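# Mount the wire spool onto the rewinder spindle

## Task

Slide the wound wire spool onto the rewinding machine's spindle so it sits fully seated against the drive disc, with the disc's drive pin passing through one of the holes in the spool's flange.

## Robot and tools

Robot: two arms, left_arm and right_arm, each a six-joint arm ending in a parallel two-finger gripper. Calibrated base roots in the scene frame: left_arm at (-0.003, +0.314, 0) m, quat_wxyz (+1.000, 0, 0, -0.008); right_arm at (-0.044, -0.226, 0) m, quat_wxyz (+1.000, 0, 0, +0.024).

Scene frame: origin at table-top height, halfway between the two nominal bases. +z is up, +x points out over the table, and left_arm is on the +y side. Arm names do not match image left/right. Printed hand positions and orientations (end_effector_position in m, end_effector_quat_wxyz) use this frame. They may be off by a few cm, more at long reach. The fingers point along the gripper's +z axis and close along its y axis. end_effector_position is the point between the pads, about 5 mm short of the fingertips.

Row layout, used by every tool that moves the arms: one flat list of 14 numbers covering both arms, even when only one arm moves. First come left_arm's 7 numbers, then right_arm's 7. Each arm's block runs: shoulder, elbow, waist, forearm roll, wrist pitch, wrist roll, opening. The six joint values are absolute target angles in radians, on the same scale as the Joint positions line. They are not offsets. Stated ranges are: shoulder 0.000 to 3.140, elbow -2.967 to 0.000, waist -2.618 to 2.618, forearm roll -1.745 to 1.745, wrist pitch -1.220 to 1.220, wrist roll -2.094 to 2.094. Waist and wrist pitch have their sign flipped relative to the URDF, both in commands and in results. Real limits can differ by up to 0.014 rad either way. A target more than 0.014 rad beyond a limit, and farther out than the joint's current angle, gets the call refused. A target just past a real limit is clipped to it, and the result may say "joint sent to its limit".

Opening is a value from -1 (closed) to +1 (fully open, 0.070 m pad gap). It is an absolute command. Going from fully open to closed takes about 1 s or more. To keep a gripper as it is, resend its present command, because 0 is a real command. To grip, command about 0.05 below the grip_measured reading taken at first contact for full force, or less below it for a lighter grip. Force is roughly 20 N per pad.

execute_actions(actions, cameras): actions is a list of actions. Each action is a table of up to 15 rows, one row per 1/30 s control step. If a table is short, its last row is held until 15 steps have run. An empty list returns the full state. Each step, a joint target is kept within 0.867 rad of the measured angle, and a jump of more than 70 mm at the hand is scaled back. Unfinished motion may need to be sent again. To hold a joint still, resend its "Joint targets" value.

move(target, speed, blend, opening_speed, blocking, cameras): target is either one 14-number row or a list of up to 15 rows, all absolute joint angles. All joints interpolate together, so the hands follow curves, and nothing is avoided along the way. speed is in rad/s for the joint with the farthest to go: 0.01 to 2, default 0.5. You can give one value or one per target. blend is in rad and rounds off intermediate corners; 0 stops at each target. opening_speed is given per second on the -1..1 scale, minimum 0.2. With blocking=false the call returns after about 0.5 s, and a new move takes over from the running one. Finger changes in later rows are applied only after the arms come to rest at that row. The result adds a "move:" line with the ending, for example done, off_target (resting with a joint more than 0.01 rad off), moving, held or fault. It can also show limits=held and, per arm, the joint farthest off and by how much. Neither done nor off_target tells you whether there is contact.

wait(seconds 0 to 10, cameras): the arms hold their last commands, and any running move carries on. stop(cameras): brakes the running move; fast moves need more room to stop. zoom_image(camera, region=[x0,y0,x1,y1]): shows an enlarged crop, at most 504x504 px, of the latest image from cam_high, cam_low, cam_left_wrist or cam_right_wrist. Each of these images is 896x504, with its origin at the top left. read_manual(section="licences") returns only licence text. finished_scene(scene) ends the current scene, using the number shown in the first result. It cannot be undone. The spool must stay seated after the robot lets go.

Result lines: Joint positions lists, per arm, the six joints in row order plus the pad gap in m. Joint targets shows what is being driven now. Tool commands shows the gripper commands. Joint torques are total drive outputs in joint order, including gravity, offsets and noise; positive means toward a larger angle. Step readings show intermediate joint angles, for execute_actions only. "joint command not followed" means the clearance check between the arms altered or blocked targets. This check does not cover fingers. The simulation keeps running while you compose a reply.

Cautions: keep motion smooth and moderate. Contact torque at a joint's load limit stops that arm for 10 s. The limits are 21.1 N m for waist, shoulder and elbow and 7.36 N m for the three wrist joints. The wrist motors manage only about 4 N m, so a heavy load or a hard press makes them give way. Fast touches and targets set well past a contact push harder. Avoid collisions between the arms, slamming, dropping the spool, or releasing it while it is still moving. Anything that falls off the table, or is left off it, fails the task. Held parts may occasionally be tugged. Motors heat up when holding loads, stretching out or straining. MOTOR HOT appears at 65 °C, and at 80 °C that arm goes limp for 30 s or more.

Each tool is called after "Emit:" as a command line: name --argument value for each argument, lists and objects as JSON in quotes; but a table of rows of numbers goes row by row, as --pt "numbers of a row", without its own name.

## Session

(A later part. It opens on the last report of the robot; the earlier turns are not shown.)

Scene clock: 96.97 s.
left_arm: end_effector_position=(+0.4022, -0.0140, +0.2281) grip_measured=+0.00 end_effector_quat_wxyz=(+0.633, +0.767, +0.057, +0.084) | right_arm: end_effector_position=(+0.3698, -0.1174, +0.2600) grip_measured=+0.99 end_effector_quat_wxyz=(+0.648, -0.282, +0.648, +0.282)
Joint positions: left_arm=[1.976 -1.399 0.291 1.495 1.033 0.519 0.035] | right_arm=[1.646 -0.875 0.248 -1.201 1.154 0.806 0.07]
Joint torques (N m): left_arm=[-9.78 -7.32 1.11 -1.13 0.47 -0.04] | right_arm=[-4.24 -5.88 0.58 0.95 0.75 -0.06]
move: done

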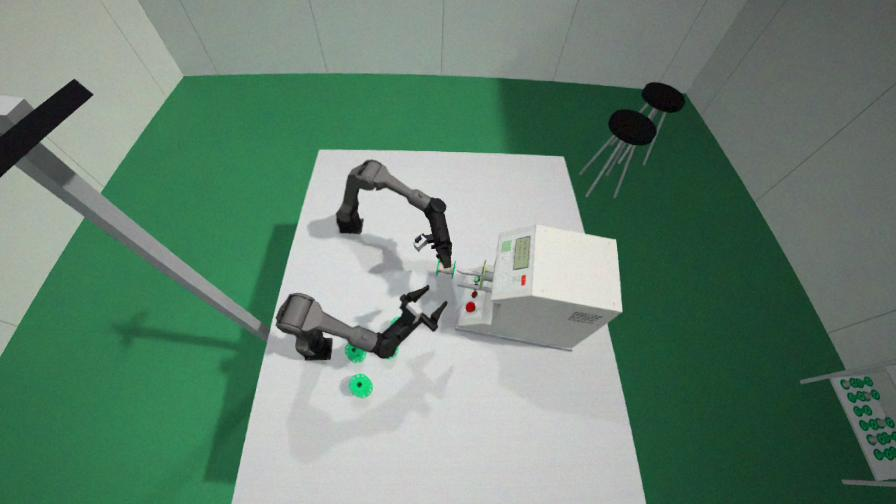

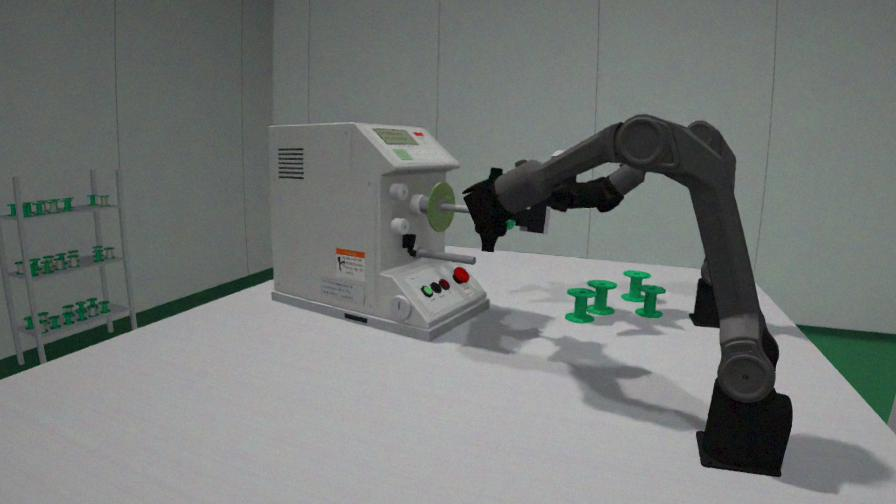

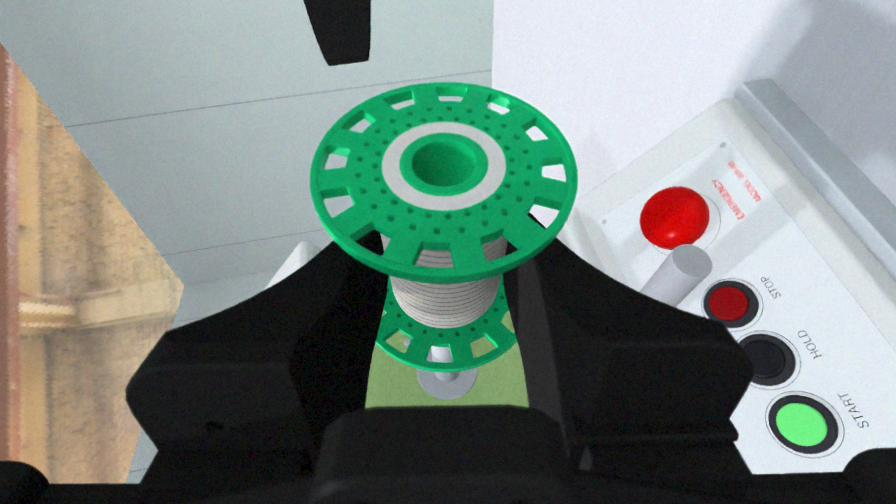

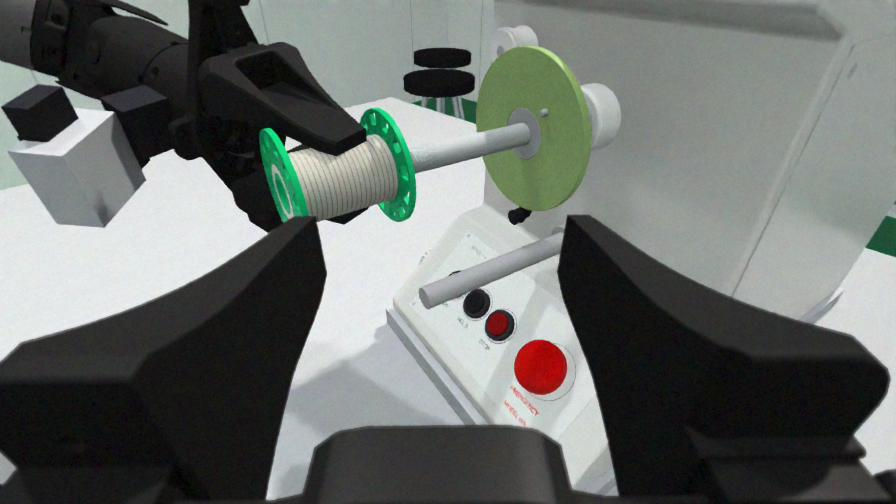

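Emit:
move --target '[2.0219, -1.4754, 0.2909, 1.5140, 1.0326, 0.4831, -0.25, 1.6467, -0.8742, 0.2478, -1.2001, 1.1537, 0.8062, 1]' --speed 0.05

Emit:
zoom_image --camera "cam_right_wrist" --region '[270, 90, 450, 250]'

Emit:
zoom_image --camera "cam_left_wrist" --region '[290, 60, 600, 410]'

Emit:
zoom_image --camera "cam_high" --region '[415, 240, 505, 290]'

Scene clock: 104.23 s.
left_arm: end_effector_position=(+0.4153, -0.0183, +0.2285) grip_measured=+0.00 end_effector_quat_wxyz=(+0.634, +0.767, +0.057, +0.084) | right_arm: end_effector_position=(+0.3698, -0.1174, +0.2600) grip_measured=+0.99 end_effector_quat_wxyz=(+0.648, -0.282, +0.648, +0.282)
Joint positions: left_arm=[2.022 -1.476 0.291 1.513 1.033 0.484 0.035] | right_arm=[1.646 -0.875 0.248 -1.201 1.154 0.806 0.07]
Joint torques (N m): left_arm=[-9.91 -8.13 -0.25 -1.14 0.38 -0.15] | right_arm=[-4.25 -5.84 0.52 0.93 0.77 -0.08]
move: done

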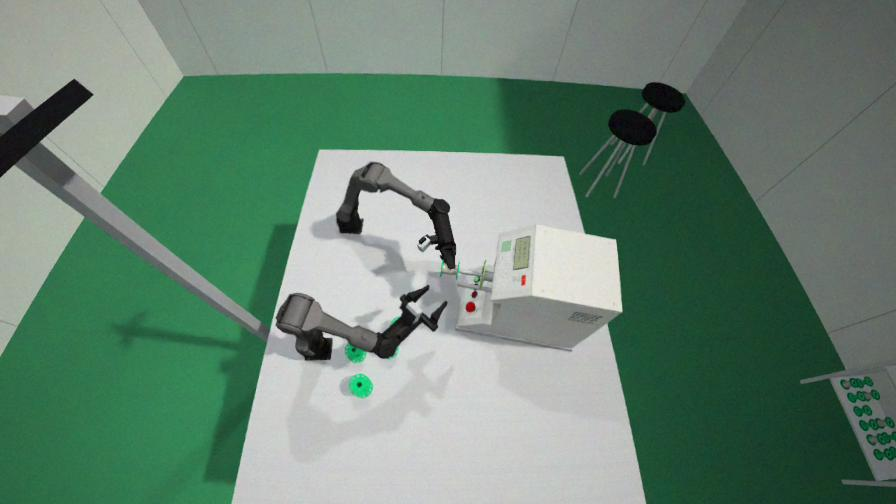

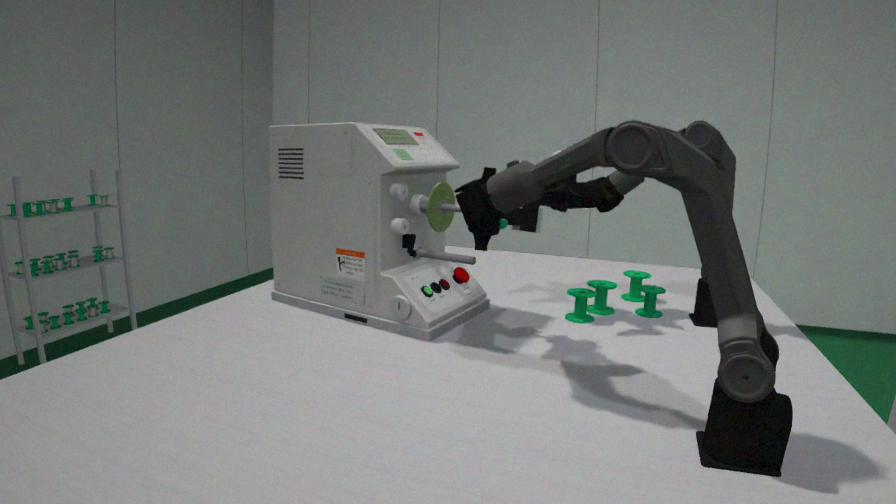

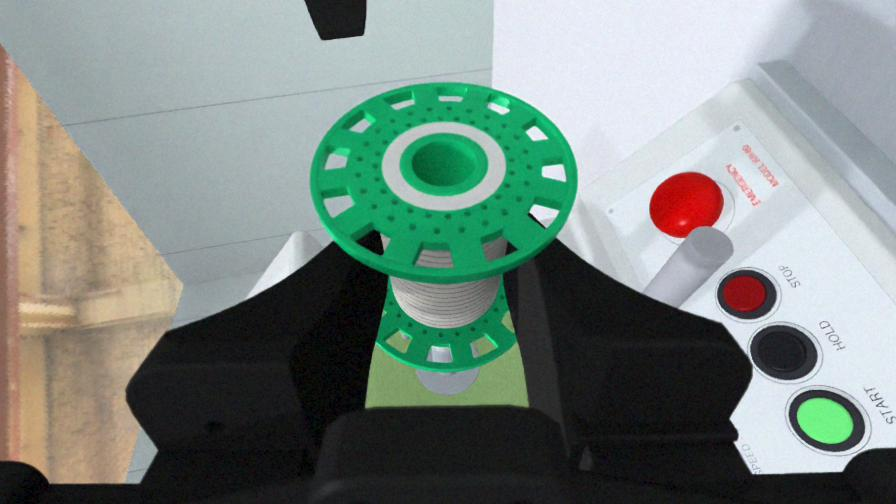

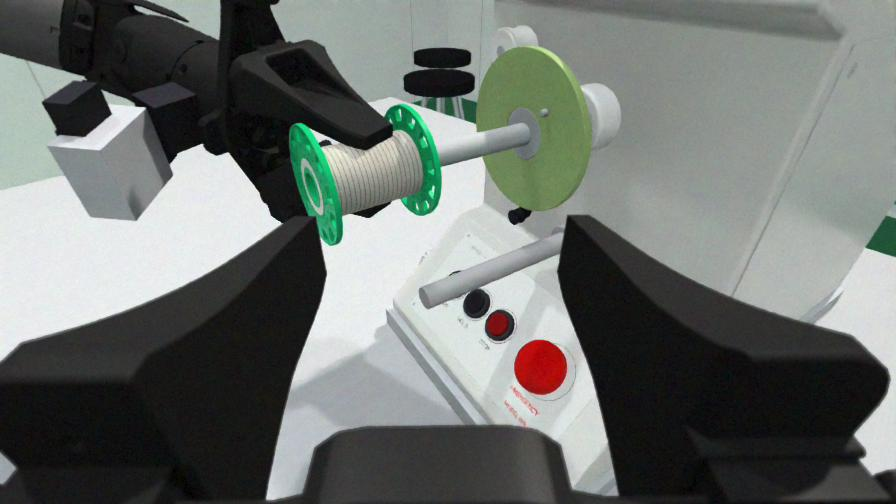

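Scaled by 2.800 from the camera's 896x504 image, which has a finer 1280x720 frame.

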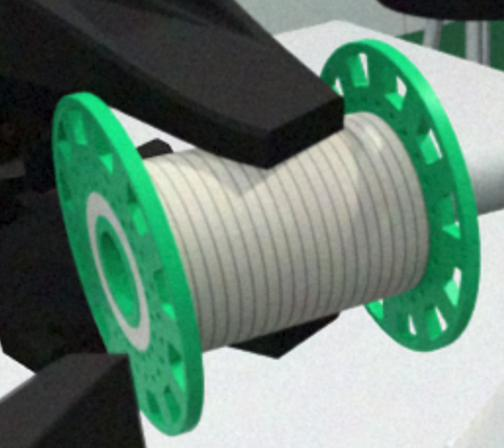

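Scaled by 1.440 from the camera's 896x504 image, which has a finer 1280x720 frame.

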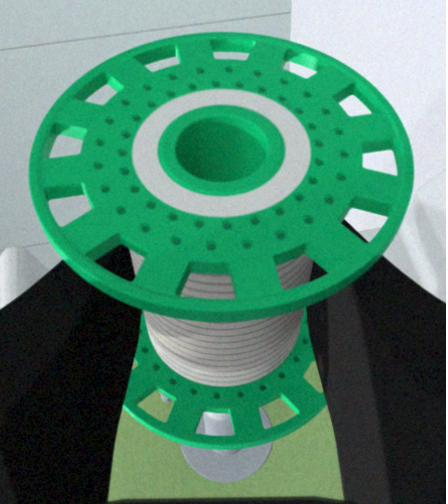

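Scaled by 5.600 from the camera's 896x504 image, which has a finer 1280x720 frame.

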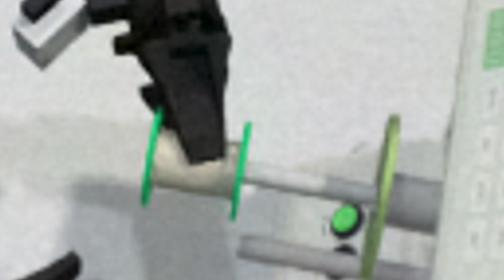

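Emit:
move --target '[2.0552, -1.5321, 0.2878, 1.5294, 1.0342, 0.4555, -0.25, 1.6467, -0.8742, 0.2478, -1.2001, 1.1537, 0.8062, 1]' --speed 0.05 --cameras '["cam_left_wrist", "cam_right_wrist", "cam_high"]'

Emit:
zoom_image --camera "cam_right_wrist" --region '[290, 80, 470, 240]'

Emit:
zoom_image --camera "cam_left_wrist" --region '[290, 60, 600, 410]'

Emit:
zoom_image --camera "cam_high" --region '[415, 240, 505, 290]'

Scene clock: 109.03 s.
left_arm: end_effector_position=(+0.4255, -0.0198, +0.2284) grip_measured=+0.00 end_effector_quat_wxyz=(+0.634, +0.767, +0.057, +0.084) | right_arm: end_effector_position=(+0.3698, -0.1174, +0.2600) grip_measured=+0.99 end_effector_quat_wxyz=(+0.648, -0.282, +0.648, +0.282)
Joint positions: left_arm=[2.055 -1.532 0.288 1.529 1.033 0.455 0.035] | right_arm=[1.646 -0.875 0.248 -1.201 1.154 0.806 0.07]
Joint torques (N m): left_arm=[-10.23 -8.24 -0.14 -1.19 0.46 -0.15] | right_arm=[-4.25 -5.82 0.44 0.92 0.79 -0.09]
move: done
Images, in order: cam_high, cam_left_wrist, cam_right_wrist.

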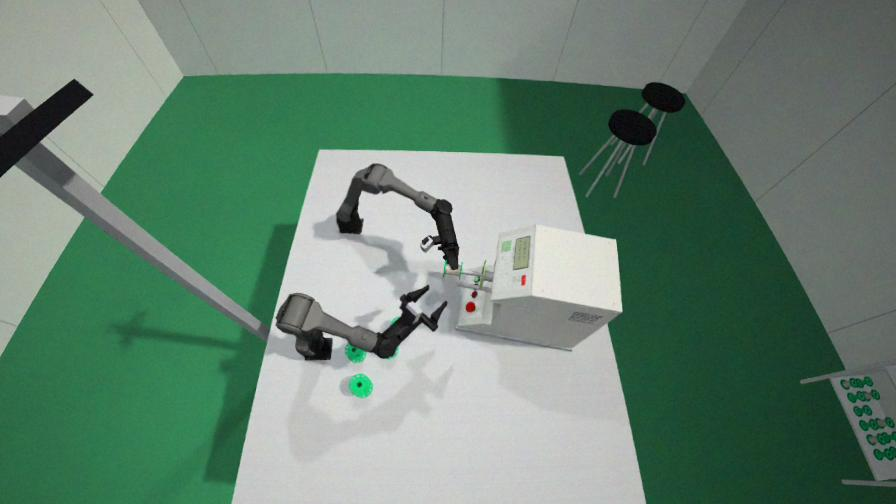

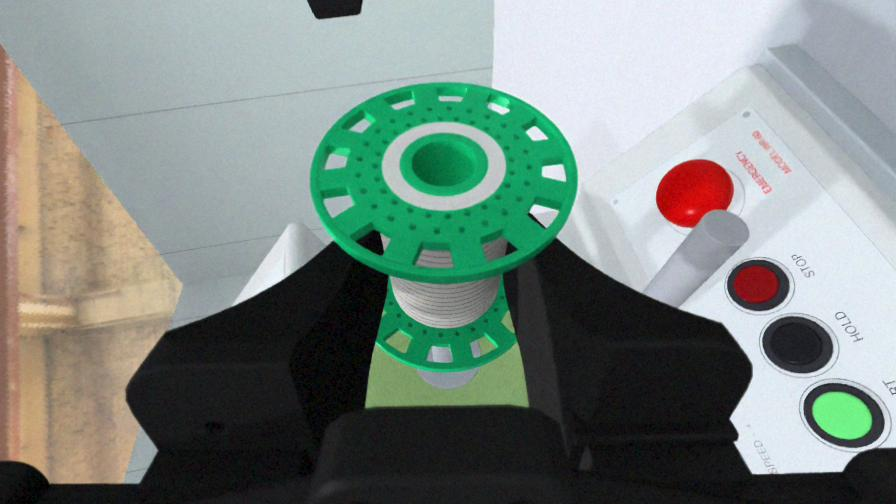

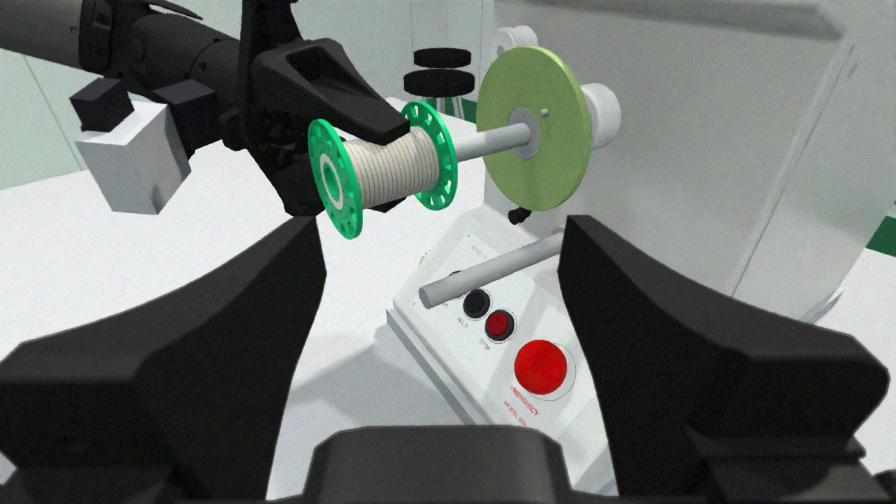

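Scaled by 2.800 from the camera's 896x504 image, which has a finer 1280x720 frame.

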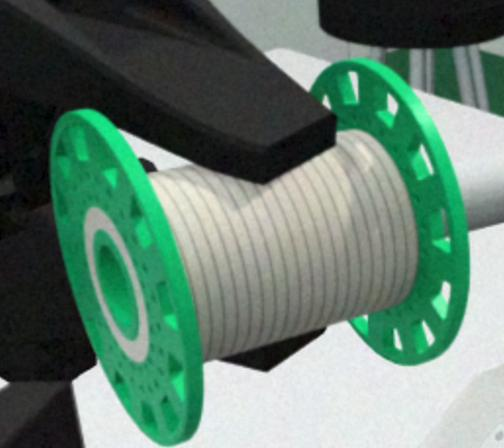

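Scaled by 1.440 from the camera's 896x504 image, which has a finer 1280x720 frame.

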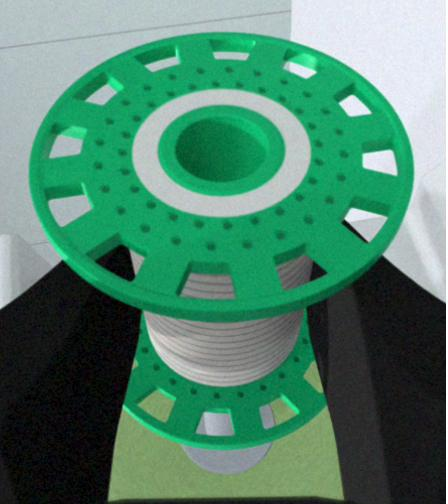

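Scaled by 5.600 from the camera's 896x504 image, which has a finer 1280x720 frame.

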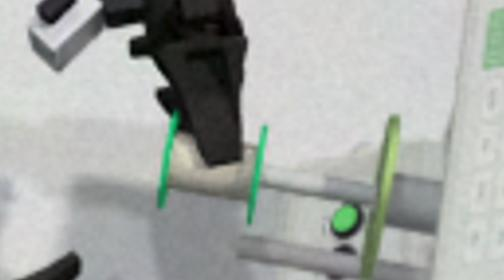

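Emit:
move --target '[2.1034, -1.6140, 0.2824, 1.5516, 1.0383, 0.4161, -0.25, 1.6467, -0.8742, 0.2478, -1.2001, 1.1537, 0.8062, 1]' --speed 0.06 --cameras '["cam_left_wrist", "cam_right_wrist", "cam_high"]'

Emit:
zoom_image --camera "cam_left_wrist" --region '[290, 60, 600, 410]'

Emit:
zoom_image --camera "cam_high" --region '[415, 240, 505, 290]'

Scene clock: 112.80 s.
left_arm: end_effector_position=(+0.4388, -0.0222, +0.2281) grip_measured=+0.00 end_effector_quat_wxyz=(+0.634, +0.767, +0.057, +0.083) | right_arm: end_effector_position=(+0.3698, -0.1174, +0.2600) grip_measured=+0.99 end_effector_quat_wxyz=(+0.648, -0.282, +0.648, +0.282)
Joint positions: left_arm=[2.104 -1.614 0.283 1.552 1.038 0.416 0.035] | right_arm=[1.646 -0.875 0.248 -1.201 1.154 0.806 0.07]
Joint torques (N m): left_arm=[-10.56 -8.13 -1.02 -1.19 0.29 -0.15] | right_arm=[-4.26 -5.78 0.34 0.92 0.79 -0.09]
move: done
Images, in order: cam_high, cam_left_wrist, cam_right_wrist.

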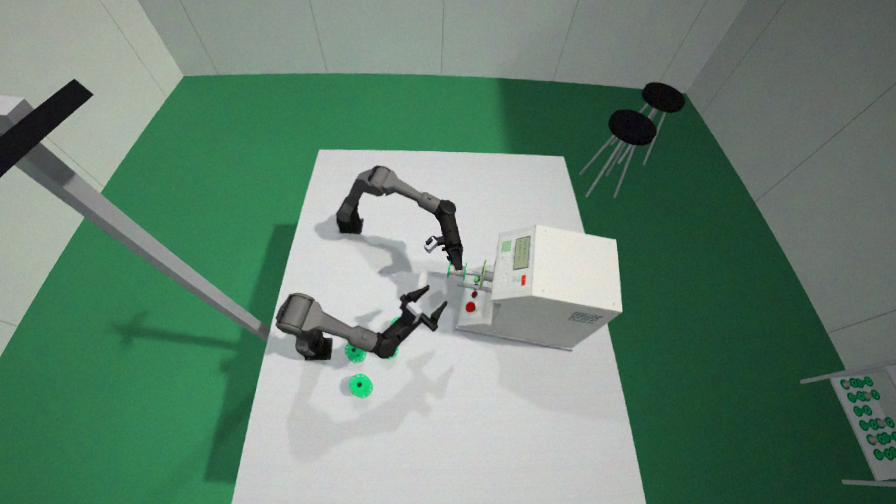

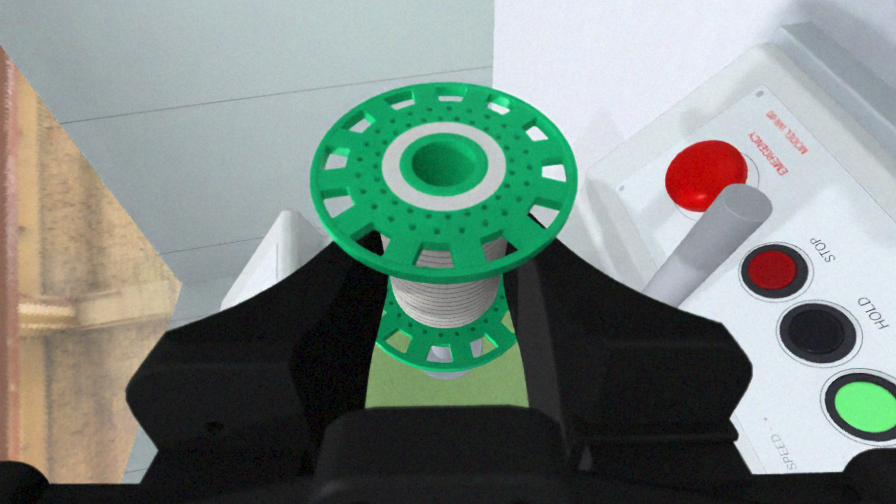

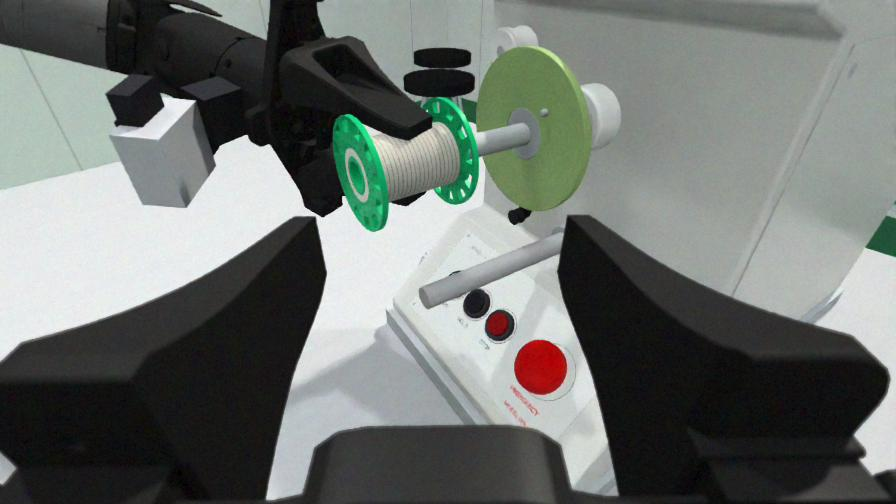

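Scaled by 1.440 from the camera's 896x504 image, which has a finer 1280x720 frame.

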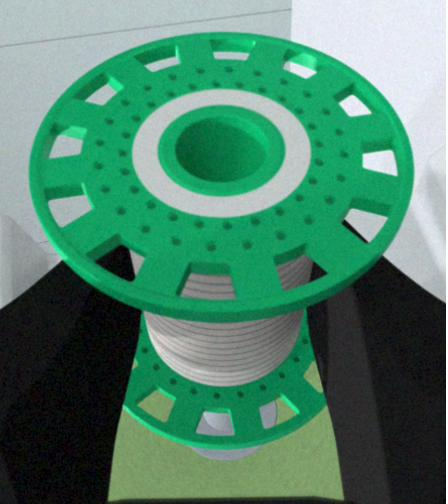

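Scaled by 5.600 from the camera's 896x504 image, which has a finer 1280x720 frame.

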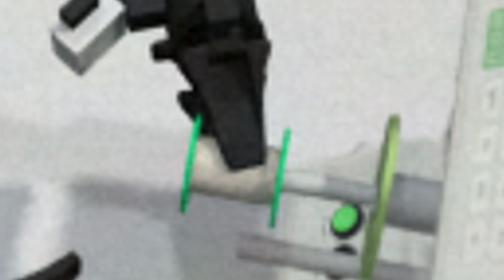

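Emit:
zoom_image --camera "cam_left_wrist" --region '[380, 260, 510, 410]'

Emit:
zoom_image --camera "cam_right_wrist" --region '[320, 80, 560, 240]'

Scaled by 3.360 from the camera's 896x504 image, which has a finer 1280x720 frame.

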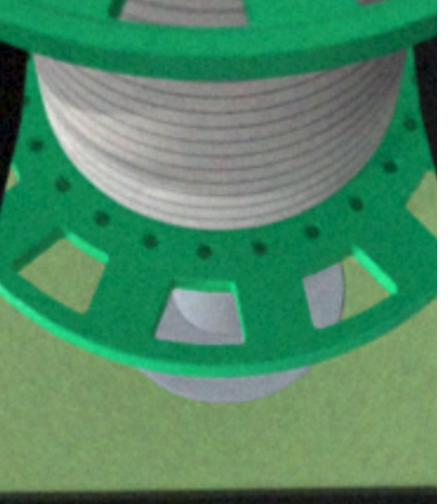

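Scaled by 2.100 from the camera's 896x504 image, which has a finer 1280x720 frame.

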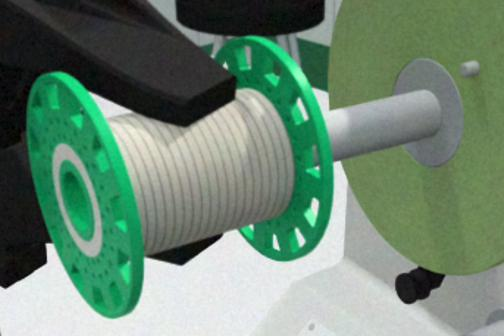

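Emit:
move --target '[2.1547, -1.7039, 0.2796, 1.5753, 1.0406, 0.3713, -0.25, 1.6467, -0.8742, 0.2478, -1.2001, 1.1537, 0.8062, 1]' --speed 0.06 --cameras '["cam_left_wrist", "cam_right_wrist", "cam_high"]'

Emit:
zoom_image --camera "cam_right_wrist" --region '[340, 60, 580, 240]'

Emit:
zoom_image --camera "cam_high" --region '[415, 240, 505, 290]'

Scene clock: 119.70 s.
left_arm: end_effector_position=(+0.4530, -0.0248, +0.2281) grip_measured=+0.00 end_effector_quat_wxyz=(+0.634, +0.767, +0.057, +0.084) | right_arm: end_effector_position=(+0.3698, -0.1174, +0.2600) grip_measured=+0.99 end_effector_quat_wxyz=(+0.648, -0.282, +0.648, +0.282)
Joint positions: left_arm=[2.155 -1.704 0.28 1.575 1.04 0.372 0.035] | right_arm=[1.646 -0.875 0.248 -1.201 1.154 0.806 0.07]
Joint torques (N m): left_arm=[-10.65 -8.09 -1.64 -1.18 0.07 -0.12] | right_arm=[-4.21 -5.76 0.2 0.9 0.82 -0.11]
move: done
Images, in order: cam_high, cam_left_wrist, cam_right_wrist.

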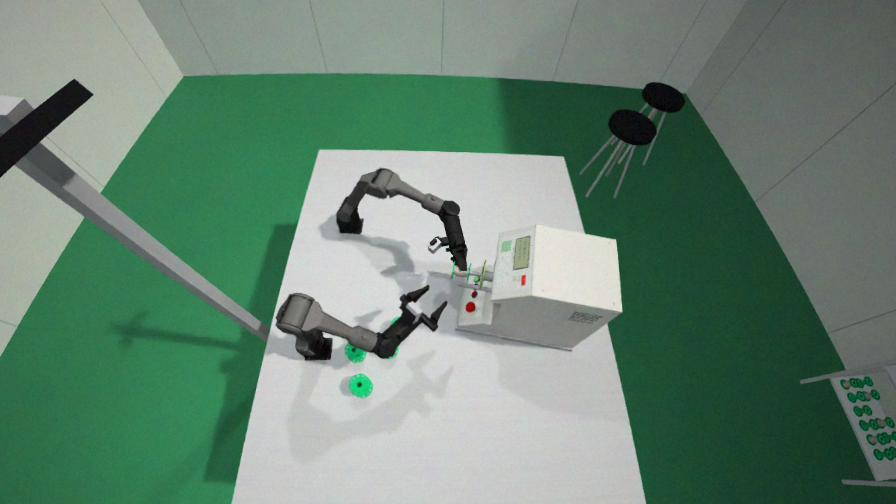

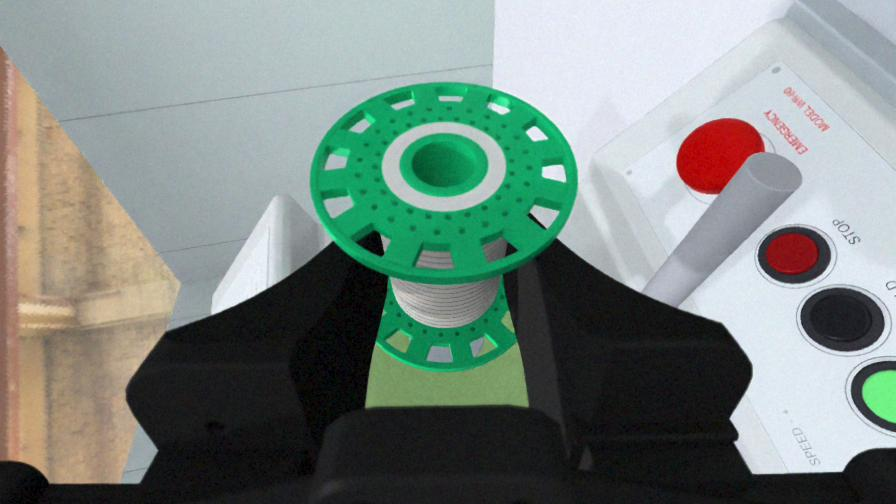

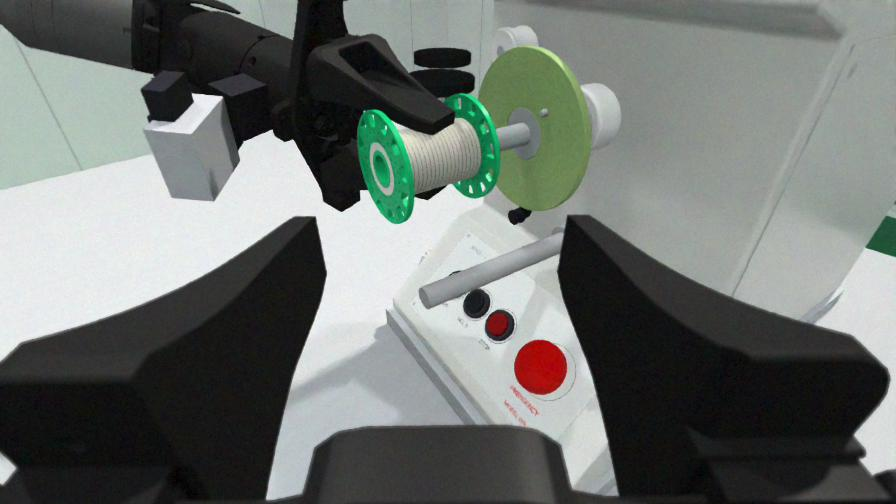

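Scaled by 2.100 from the camera's 896x504 image, which has a finer 1280x720 frame.

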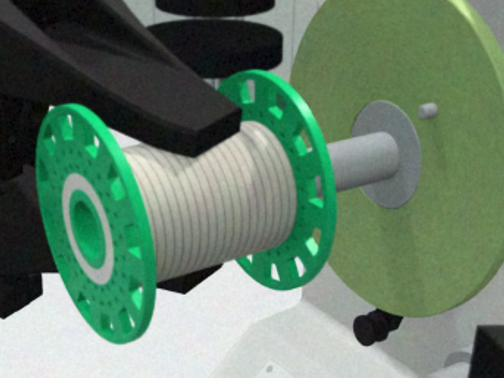

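Scaled by 5.600 from the camera's 896x504 image, which has a finer 1280x720 frame.

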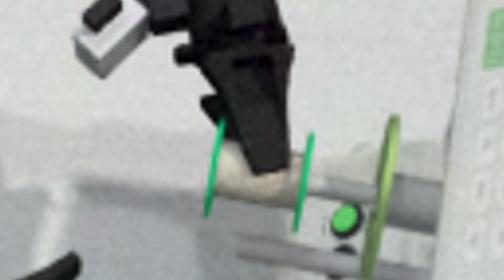

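Emit:
move --target '[2.2084, -1.8006, 0.2764, 1.6015, 1.0443, 0.3219, -0.25, 1.6467, -0.8742, 0.2478, -1.2001, 1.1537, 0.8062, 1]' --speed 0.07 --cameras '["cam_left_wrist", "cam_right_wrist", "cam_high"]'

Emit:
zoom_image --camera "cam_right_wrist" --region '[460, 60, 600, 220]'

Emit:
zoom_image --camera "cam_left_wrist" --region '[290, 60, 600, 410]'

Scene clock: 123.93 s.
left_arm: end_effector_position=(+0.4666, -0.0277, +0.2282) grip_measured=+0.00 end_effector_quat_wxyz=(+0.633, +0.767, +0.057, +0.084) | right_arm: end_effector_position=(+0.3698, -0.1174, +0.2600) grip_measured=+0.99 end_effector_quat_wxyz=(+0.648, -0.282, +0.648, +0.282)
Joint positions: left_arm=[2.208 -1.801 0.277 1.602 1.044 0.322 0.035] | right_arm=[1.646 -0.875 0.248 -1.201 1.154 0.806 0.07]
Joint torques (N m): left_arm=[-10.48 -7.63 -0.27 -1.05 0.09 -0.03] | right_arm=[-4.21 -5.76 0.12 0.9 0.84 -0.12]
move: done
Images, in order: cam_high, cam_left_wrist, cam_right_wrist.

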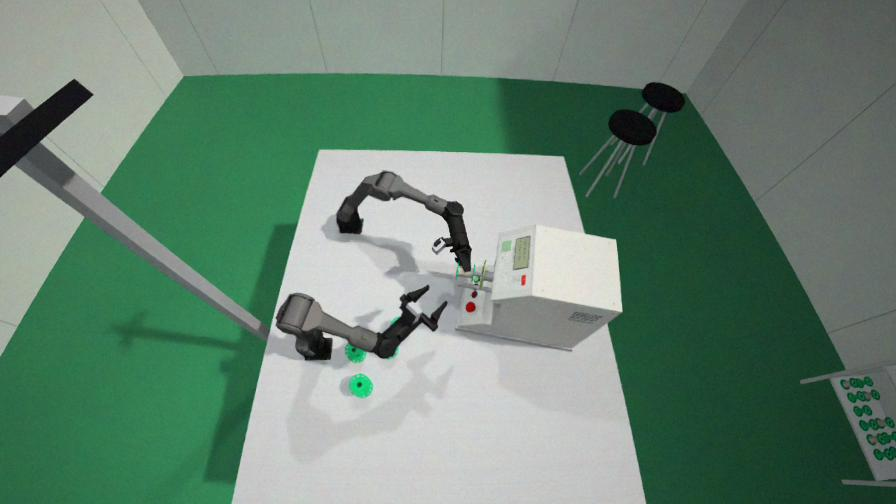

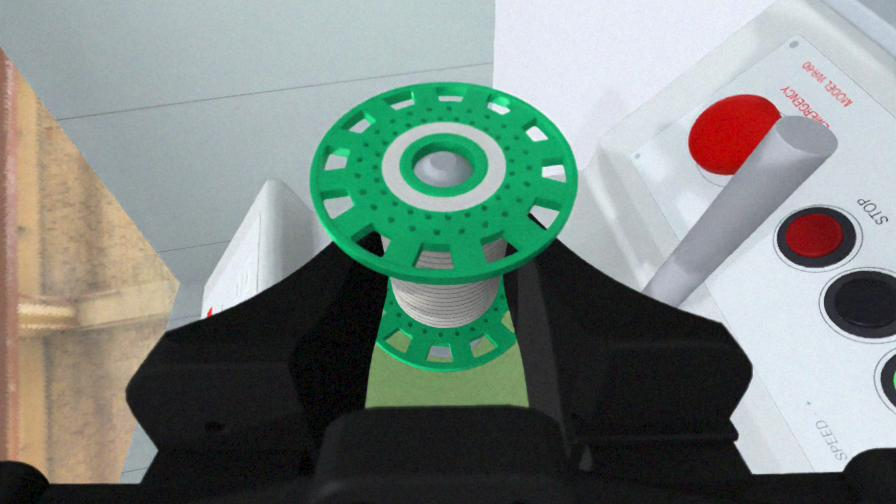

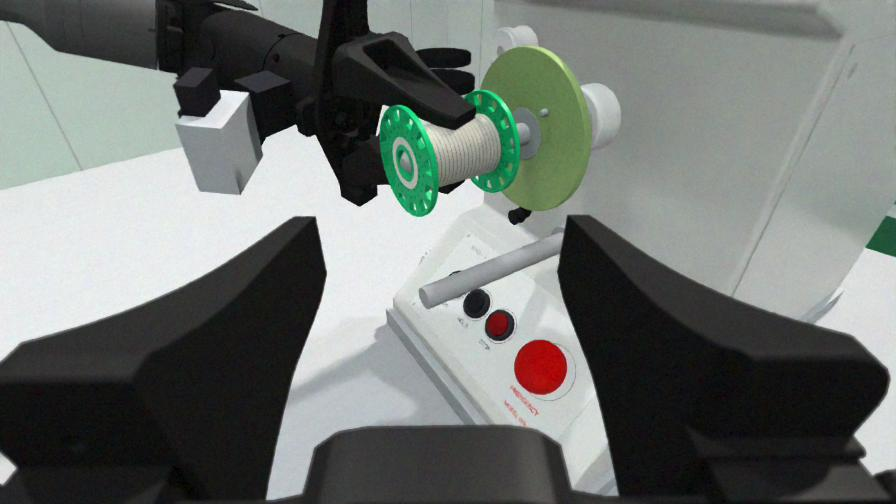

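Scaled by 3.150 from the camera's 896x504 image, which has a finer 1280x720 frame.

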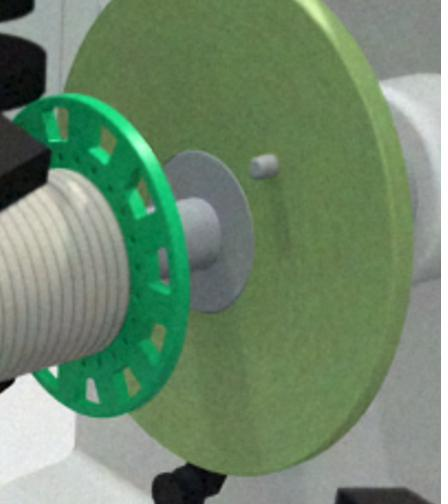

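Scaled by 1.440 from the camera's 896x504 image, which has a finer 1280x720 frame.

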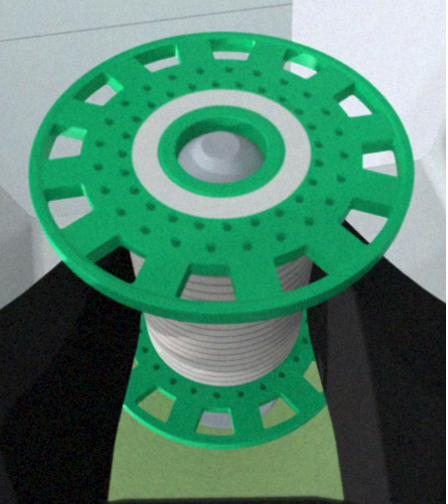

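Emit:
move --target '[2.2750, -1.9226, 0.2728, 1.6345, 1.0503, 0.2580, -0.25, 1.6467, -0.8742, 0.2478, -1.2001, 1.1537, 0.8062, 1]' --speed 0.07 --cameras '["cam_left_wrist", "cam_right_wrist"]'

Emit:
zoom_image --camera "cam_right_wrist" --region '[480, 70, 580, 200]'

Emit:
zoom_image --camera "cam_left_wrist" --region '[290, 60, 600, 410]'

Scene clock: 130.10 s.
left_arm: end_effector_position=(+0.4822, -0.0308, +0.2282) grip_measured=+0.00 end_effector_quat_wxyz=(+0.634, +0.767, +0.057, +0.083) | right_arm: end_effector_position=(+0.3698, -0.1174, +0.2600) grip_measured=+0.99 end_effector_quat_wxyz=(+0.648, -0.282, +0.648, +0.282)
Joint positions: left_arm=[2.275 -1.923 0.274 1.634 1.05 0.258 0.035] | right_arm=[1.646 -0.875 0.248 -1.201 1.154 0.806 0.07]
Joint torques (N m): left_arm=[-10.8 -7.55 -0.54 -0.99 0 -0.01] | right_arm=[-4.21 -5.74 0.06 0.88 0.86 -0.13]
move: done
Images, in order: cam_left_wrist, cam_right_wrist.

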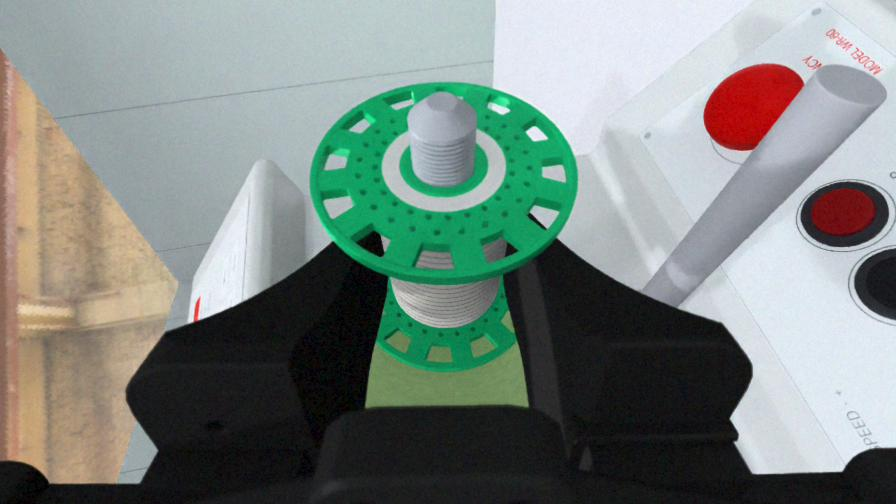

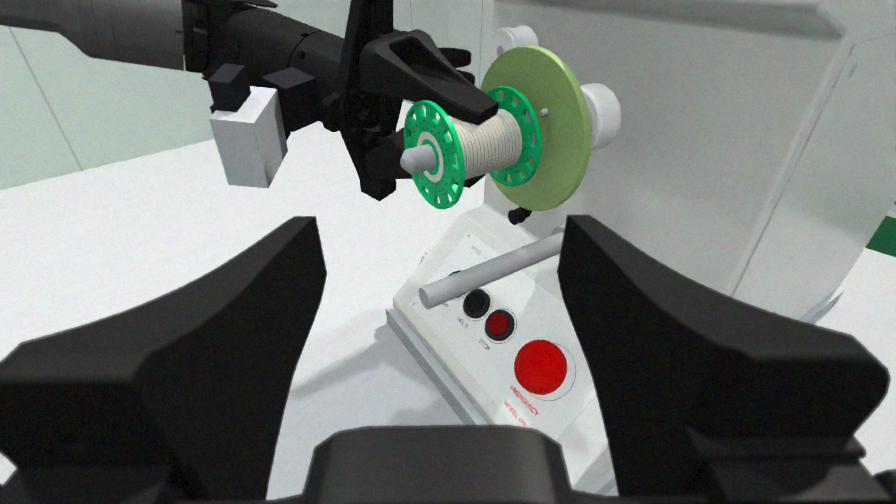

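Scaled by 3.877 from the camera's 896x504 image, which has a finer 1280x720 frame.

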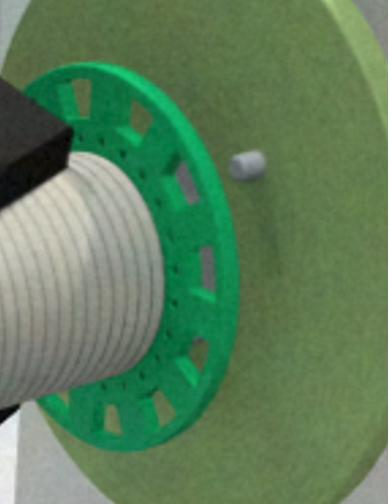

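Scaled by 1.440 from the camera's 896x504 image, which has a finer 1280x720 frame.

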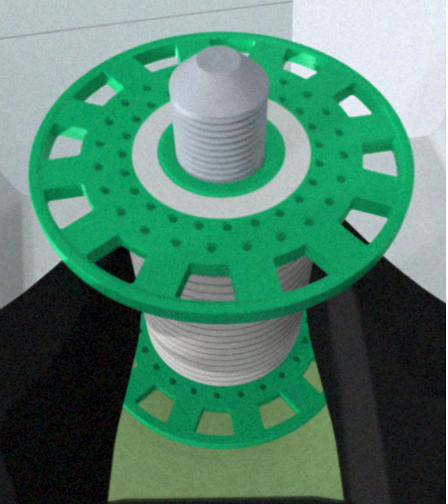

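Emit:
move --target '[2.3109, -1.9895, 0.2711, 1.6523, 1.0542, 0.2226, -0.25, 1.6467, -0.8742, 0.2478, -1.2001, 1.1537, 0.8062, 1]' --speed 0.05 --cameras '["cam_left_wrist", "cam_right_wrist"]'

Emit:
zoom_image --camera "cam_right_wrist" --region '[500, 70, 570, 180]'

Scene clock: 134.23 s.
left_arm: end_effector_position=(+0.4901, -0.0323, +0.2282) grip_measured=+0.00 end_effector_quat_wxyz=(+0.634, +0.767, +0.057, +0.084) | right_arm: end_effector_position=(+0.3698, -0.1174, +0.2600) grip_measured=+0.99 end_effector_quat_wxyz=(+0.648, -0.282, +0.648, +0.282)
Joint positions: left_arm=[2.311 -1.99 0.272 1.652 1.054 0.223 0.035] | right_arm=[1.646 -0.875 0.248 -1.201 1.154 0.806 0.07]
Joint torques (N m): left_arm=[-10.57 -7.49 -1.29 -0.86 -0.12 -0.06] | right_arm=[-4.17 -5.75 0.09 0.87 0.88 -0.14]
move: done
Images, in order: cam_left_wrist, cam_right_wrist.

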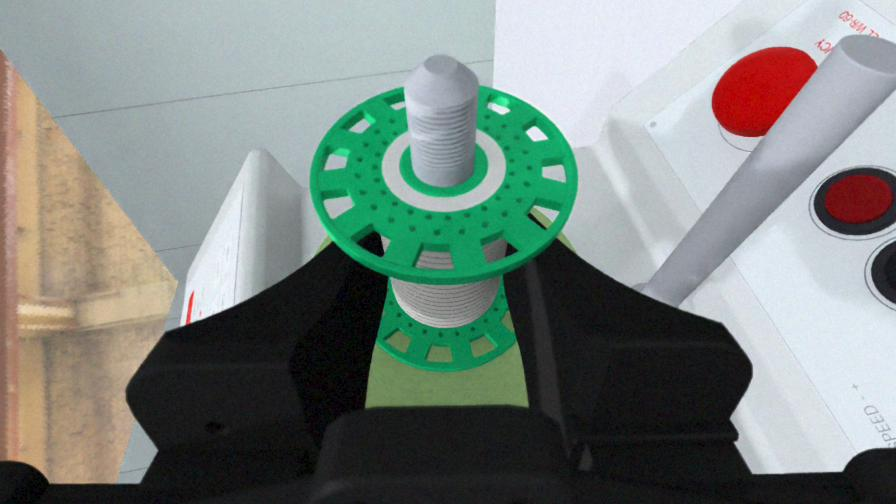

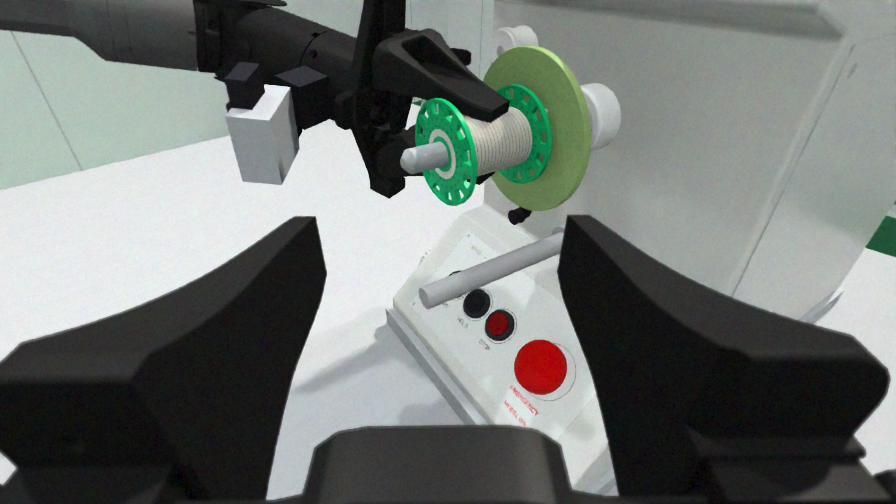

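Scaled by 4.582 from the camera's 896x504 image, which has a finer 1280x720 frame.

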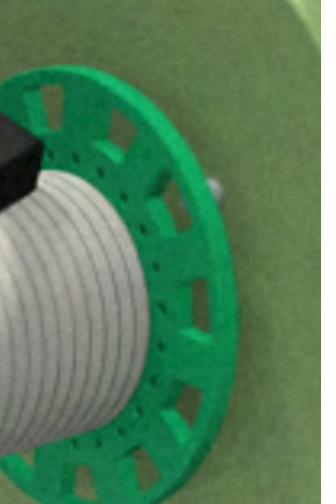

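Emit:
move --target '[2.3221, -2.0104, 0.2706, 1.6579, 1.0554, 0.2116, -0.25, 1.6467, -0.8742, 0.2478, -1.2001, 1.1537, 0.8062, 1]' --speed 0.03 --cameras '["cam_left_wrist", "cam_right_wrist"]'

Emit:
zoom_image --camera "cam_right_wrist" --region '[500, 70, 570, 180]'

Scene clock: 136.33 s.
left_arm: end_effector_position=(+0.4926, -0.0325, +0.2283) grip_measured=+0.00 end_effector_quat_wxyz=(+0.634, +0.767, +0.057, +0.084) | right_arm: end_effector_position=(+0.3698, -0.1174, +0.2600) grip_measured=+0.99 end_effector_quat_wxyz=(+0.648, -0.282, +0.648, +0.282)
Joint positions: left_arm=[2.322 -2.011 0.271 1.658 1.055 0.212 0.035] | right_arm=[1.646 -0.875 0.248 -1.201 1.154 0.806 0.07]
Joint torques (N m): left_arm=[-10.27 -7.55 -1.63 -0.78 -0.19 -0.1] | right_arm=[-4.15 -5.7 0.08 0.87 0.88 -0.14]
move: done
Images, in order: cam_left_wrist, cam_right_wrist.

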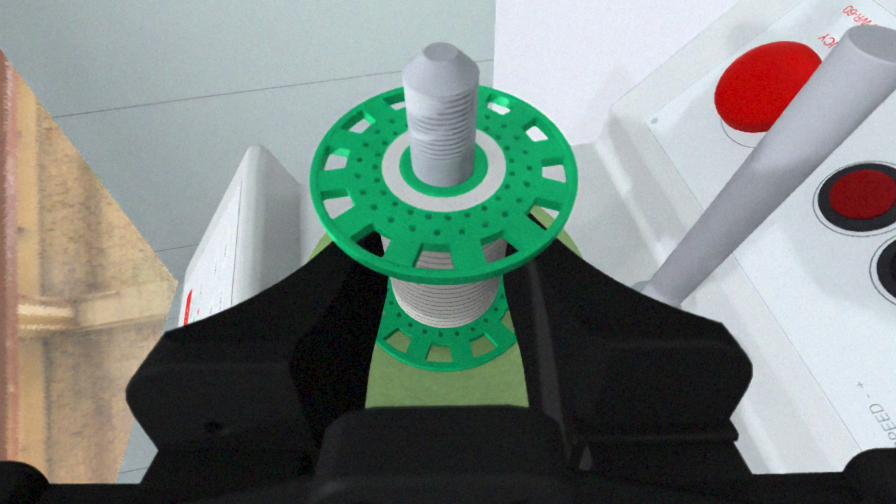

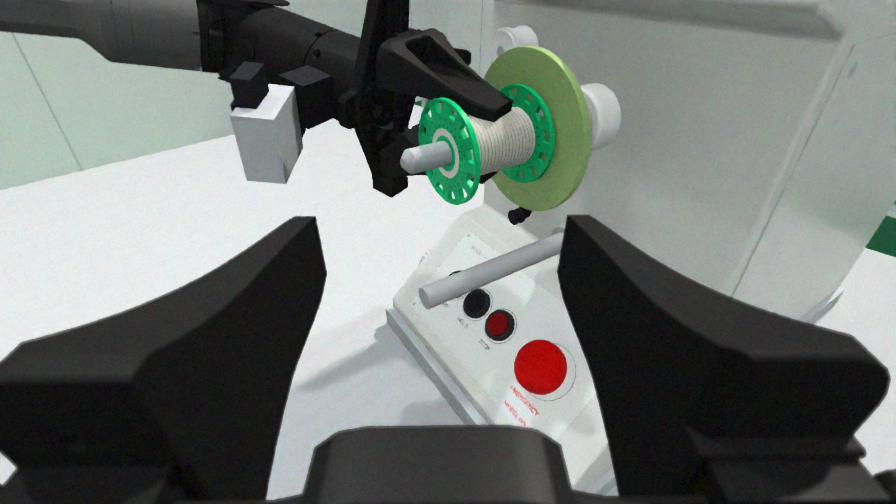

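Scaled by 4.582 from the camera's 896x504 image, which has a finer 1280x720 frame.

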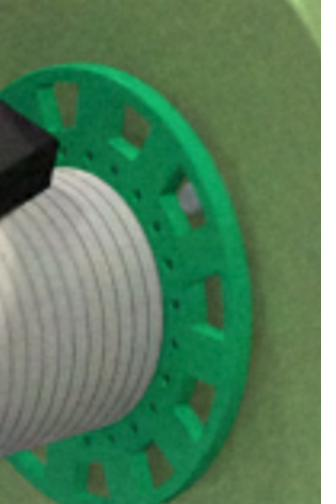

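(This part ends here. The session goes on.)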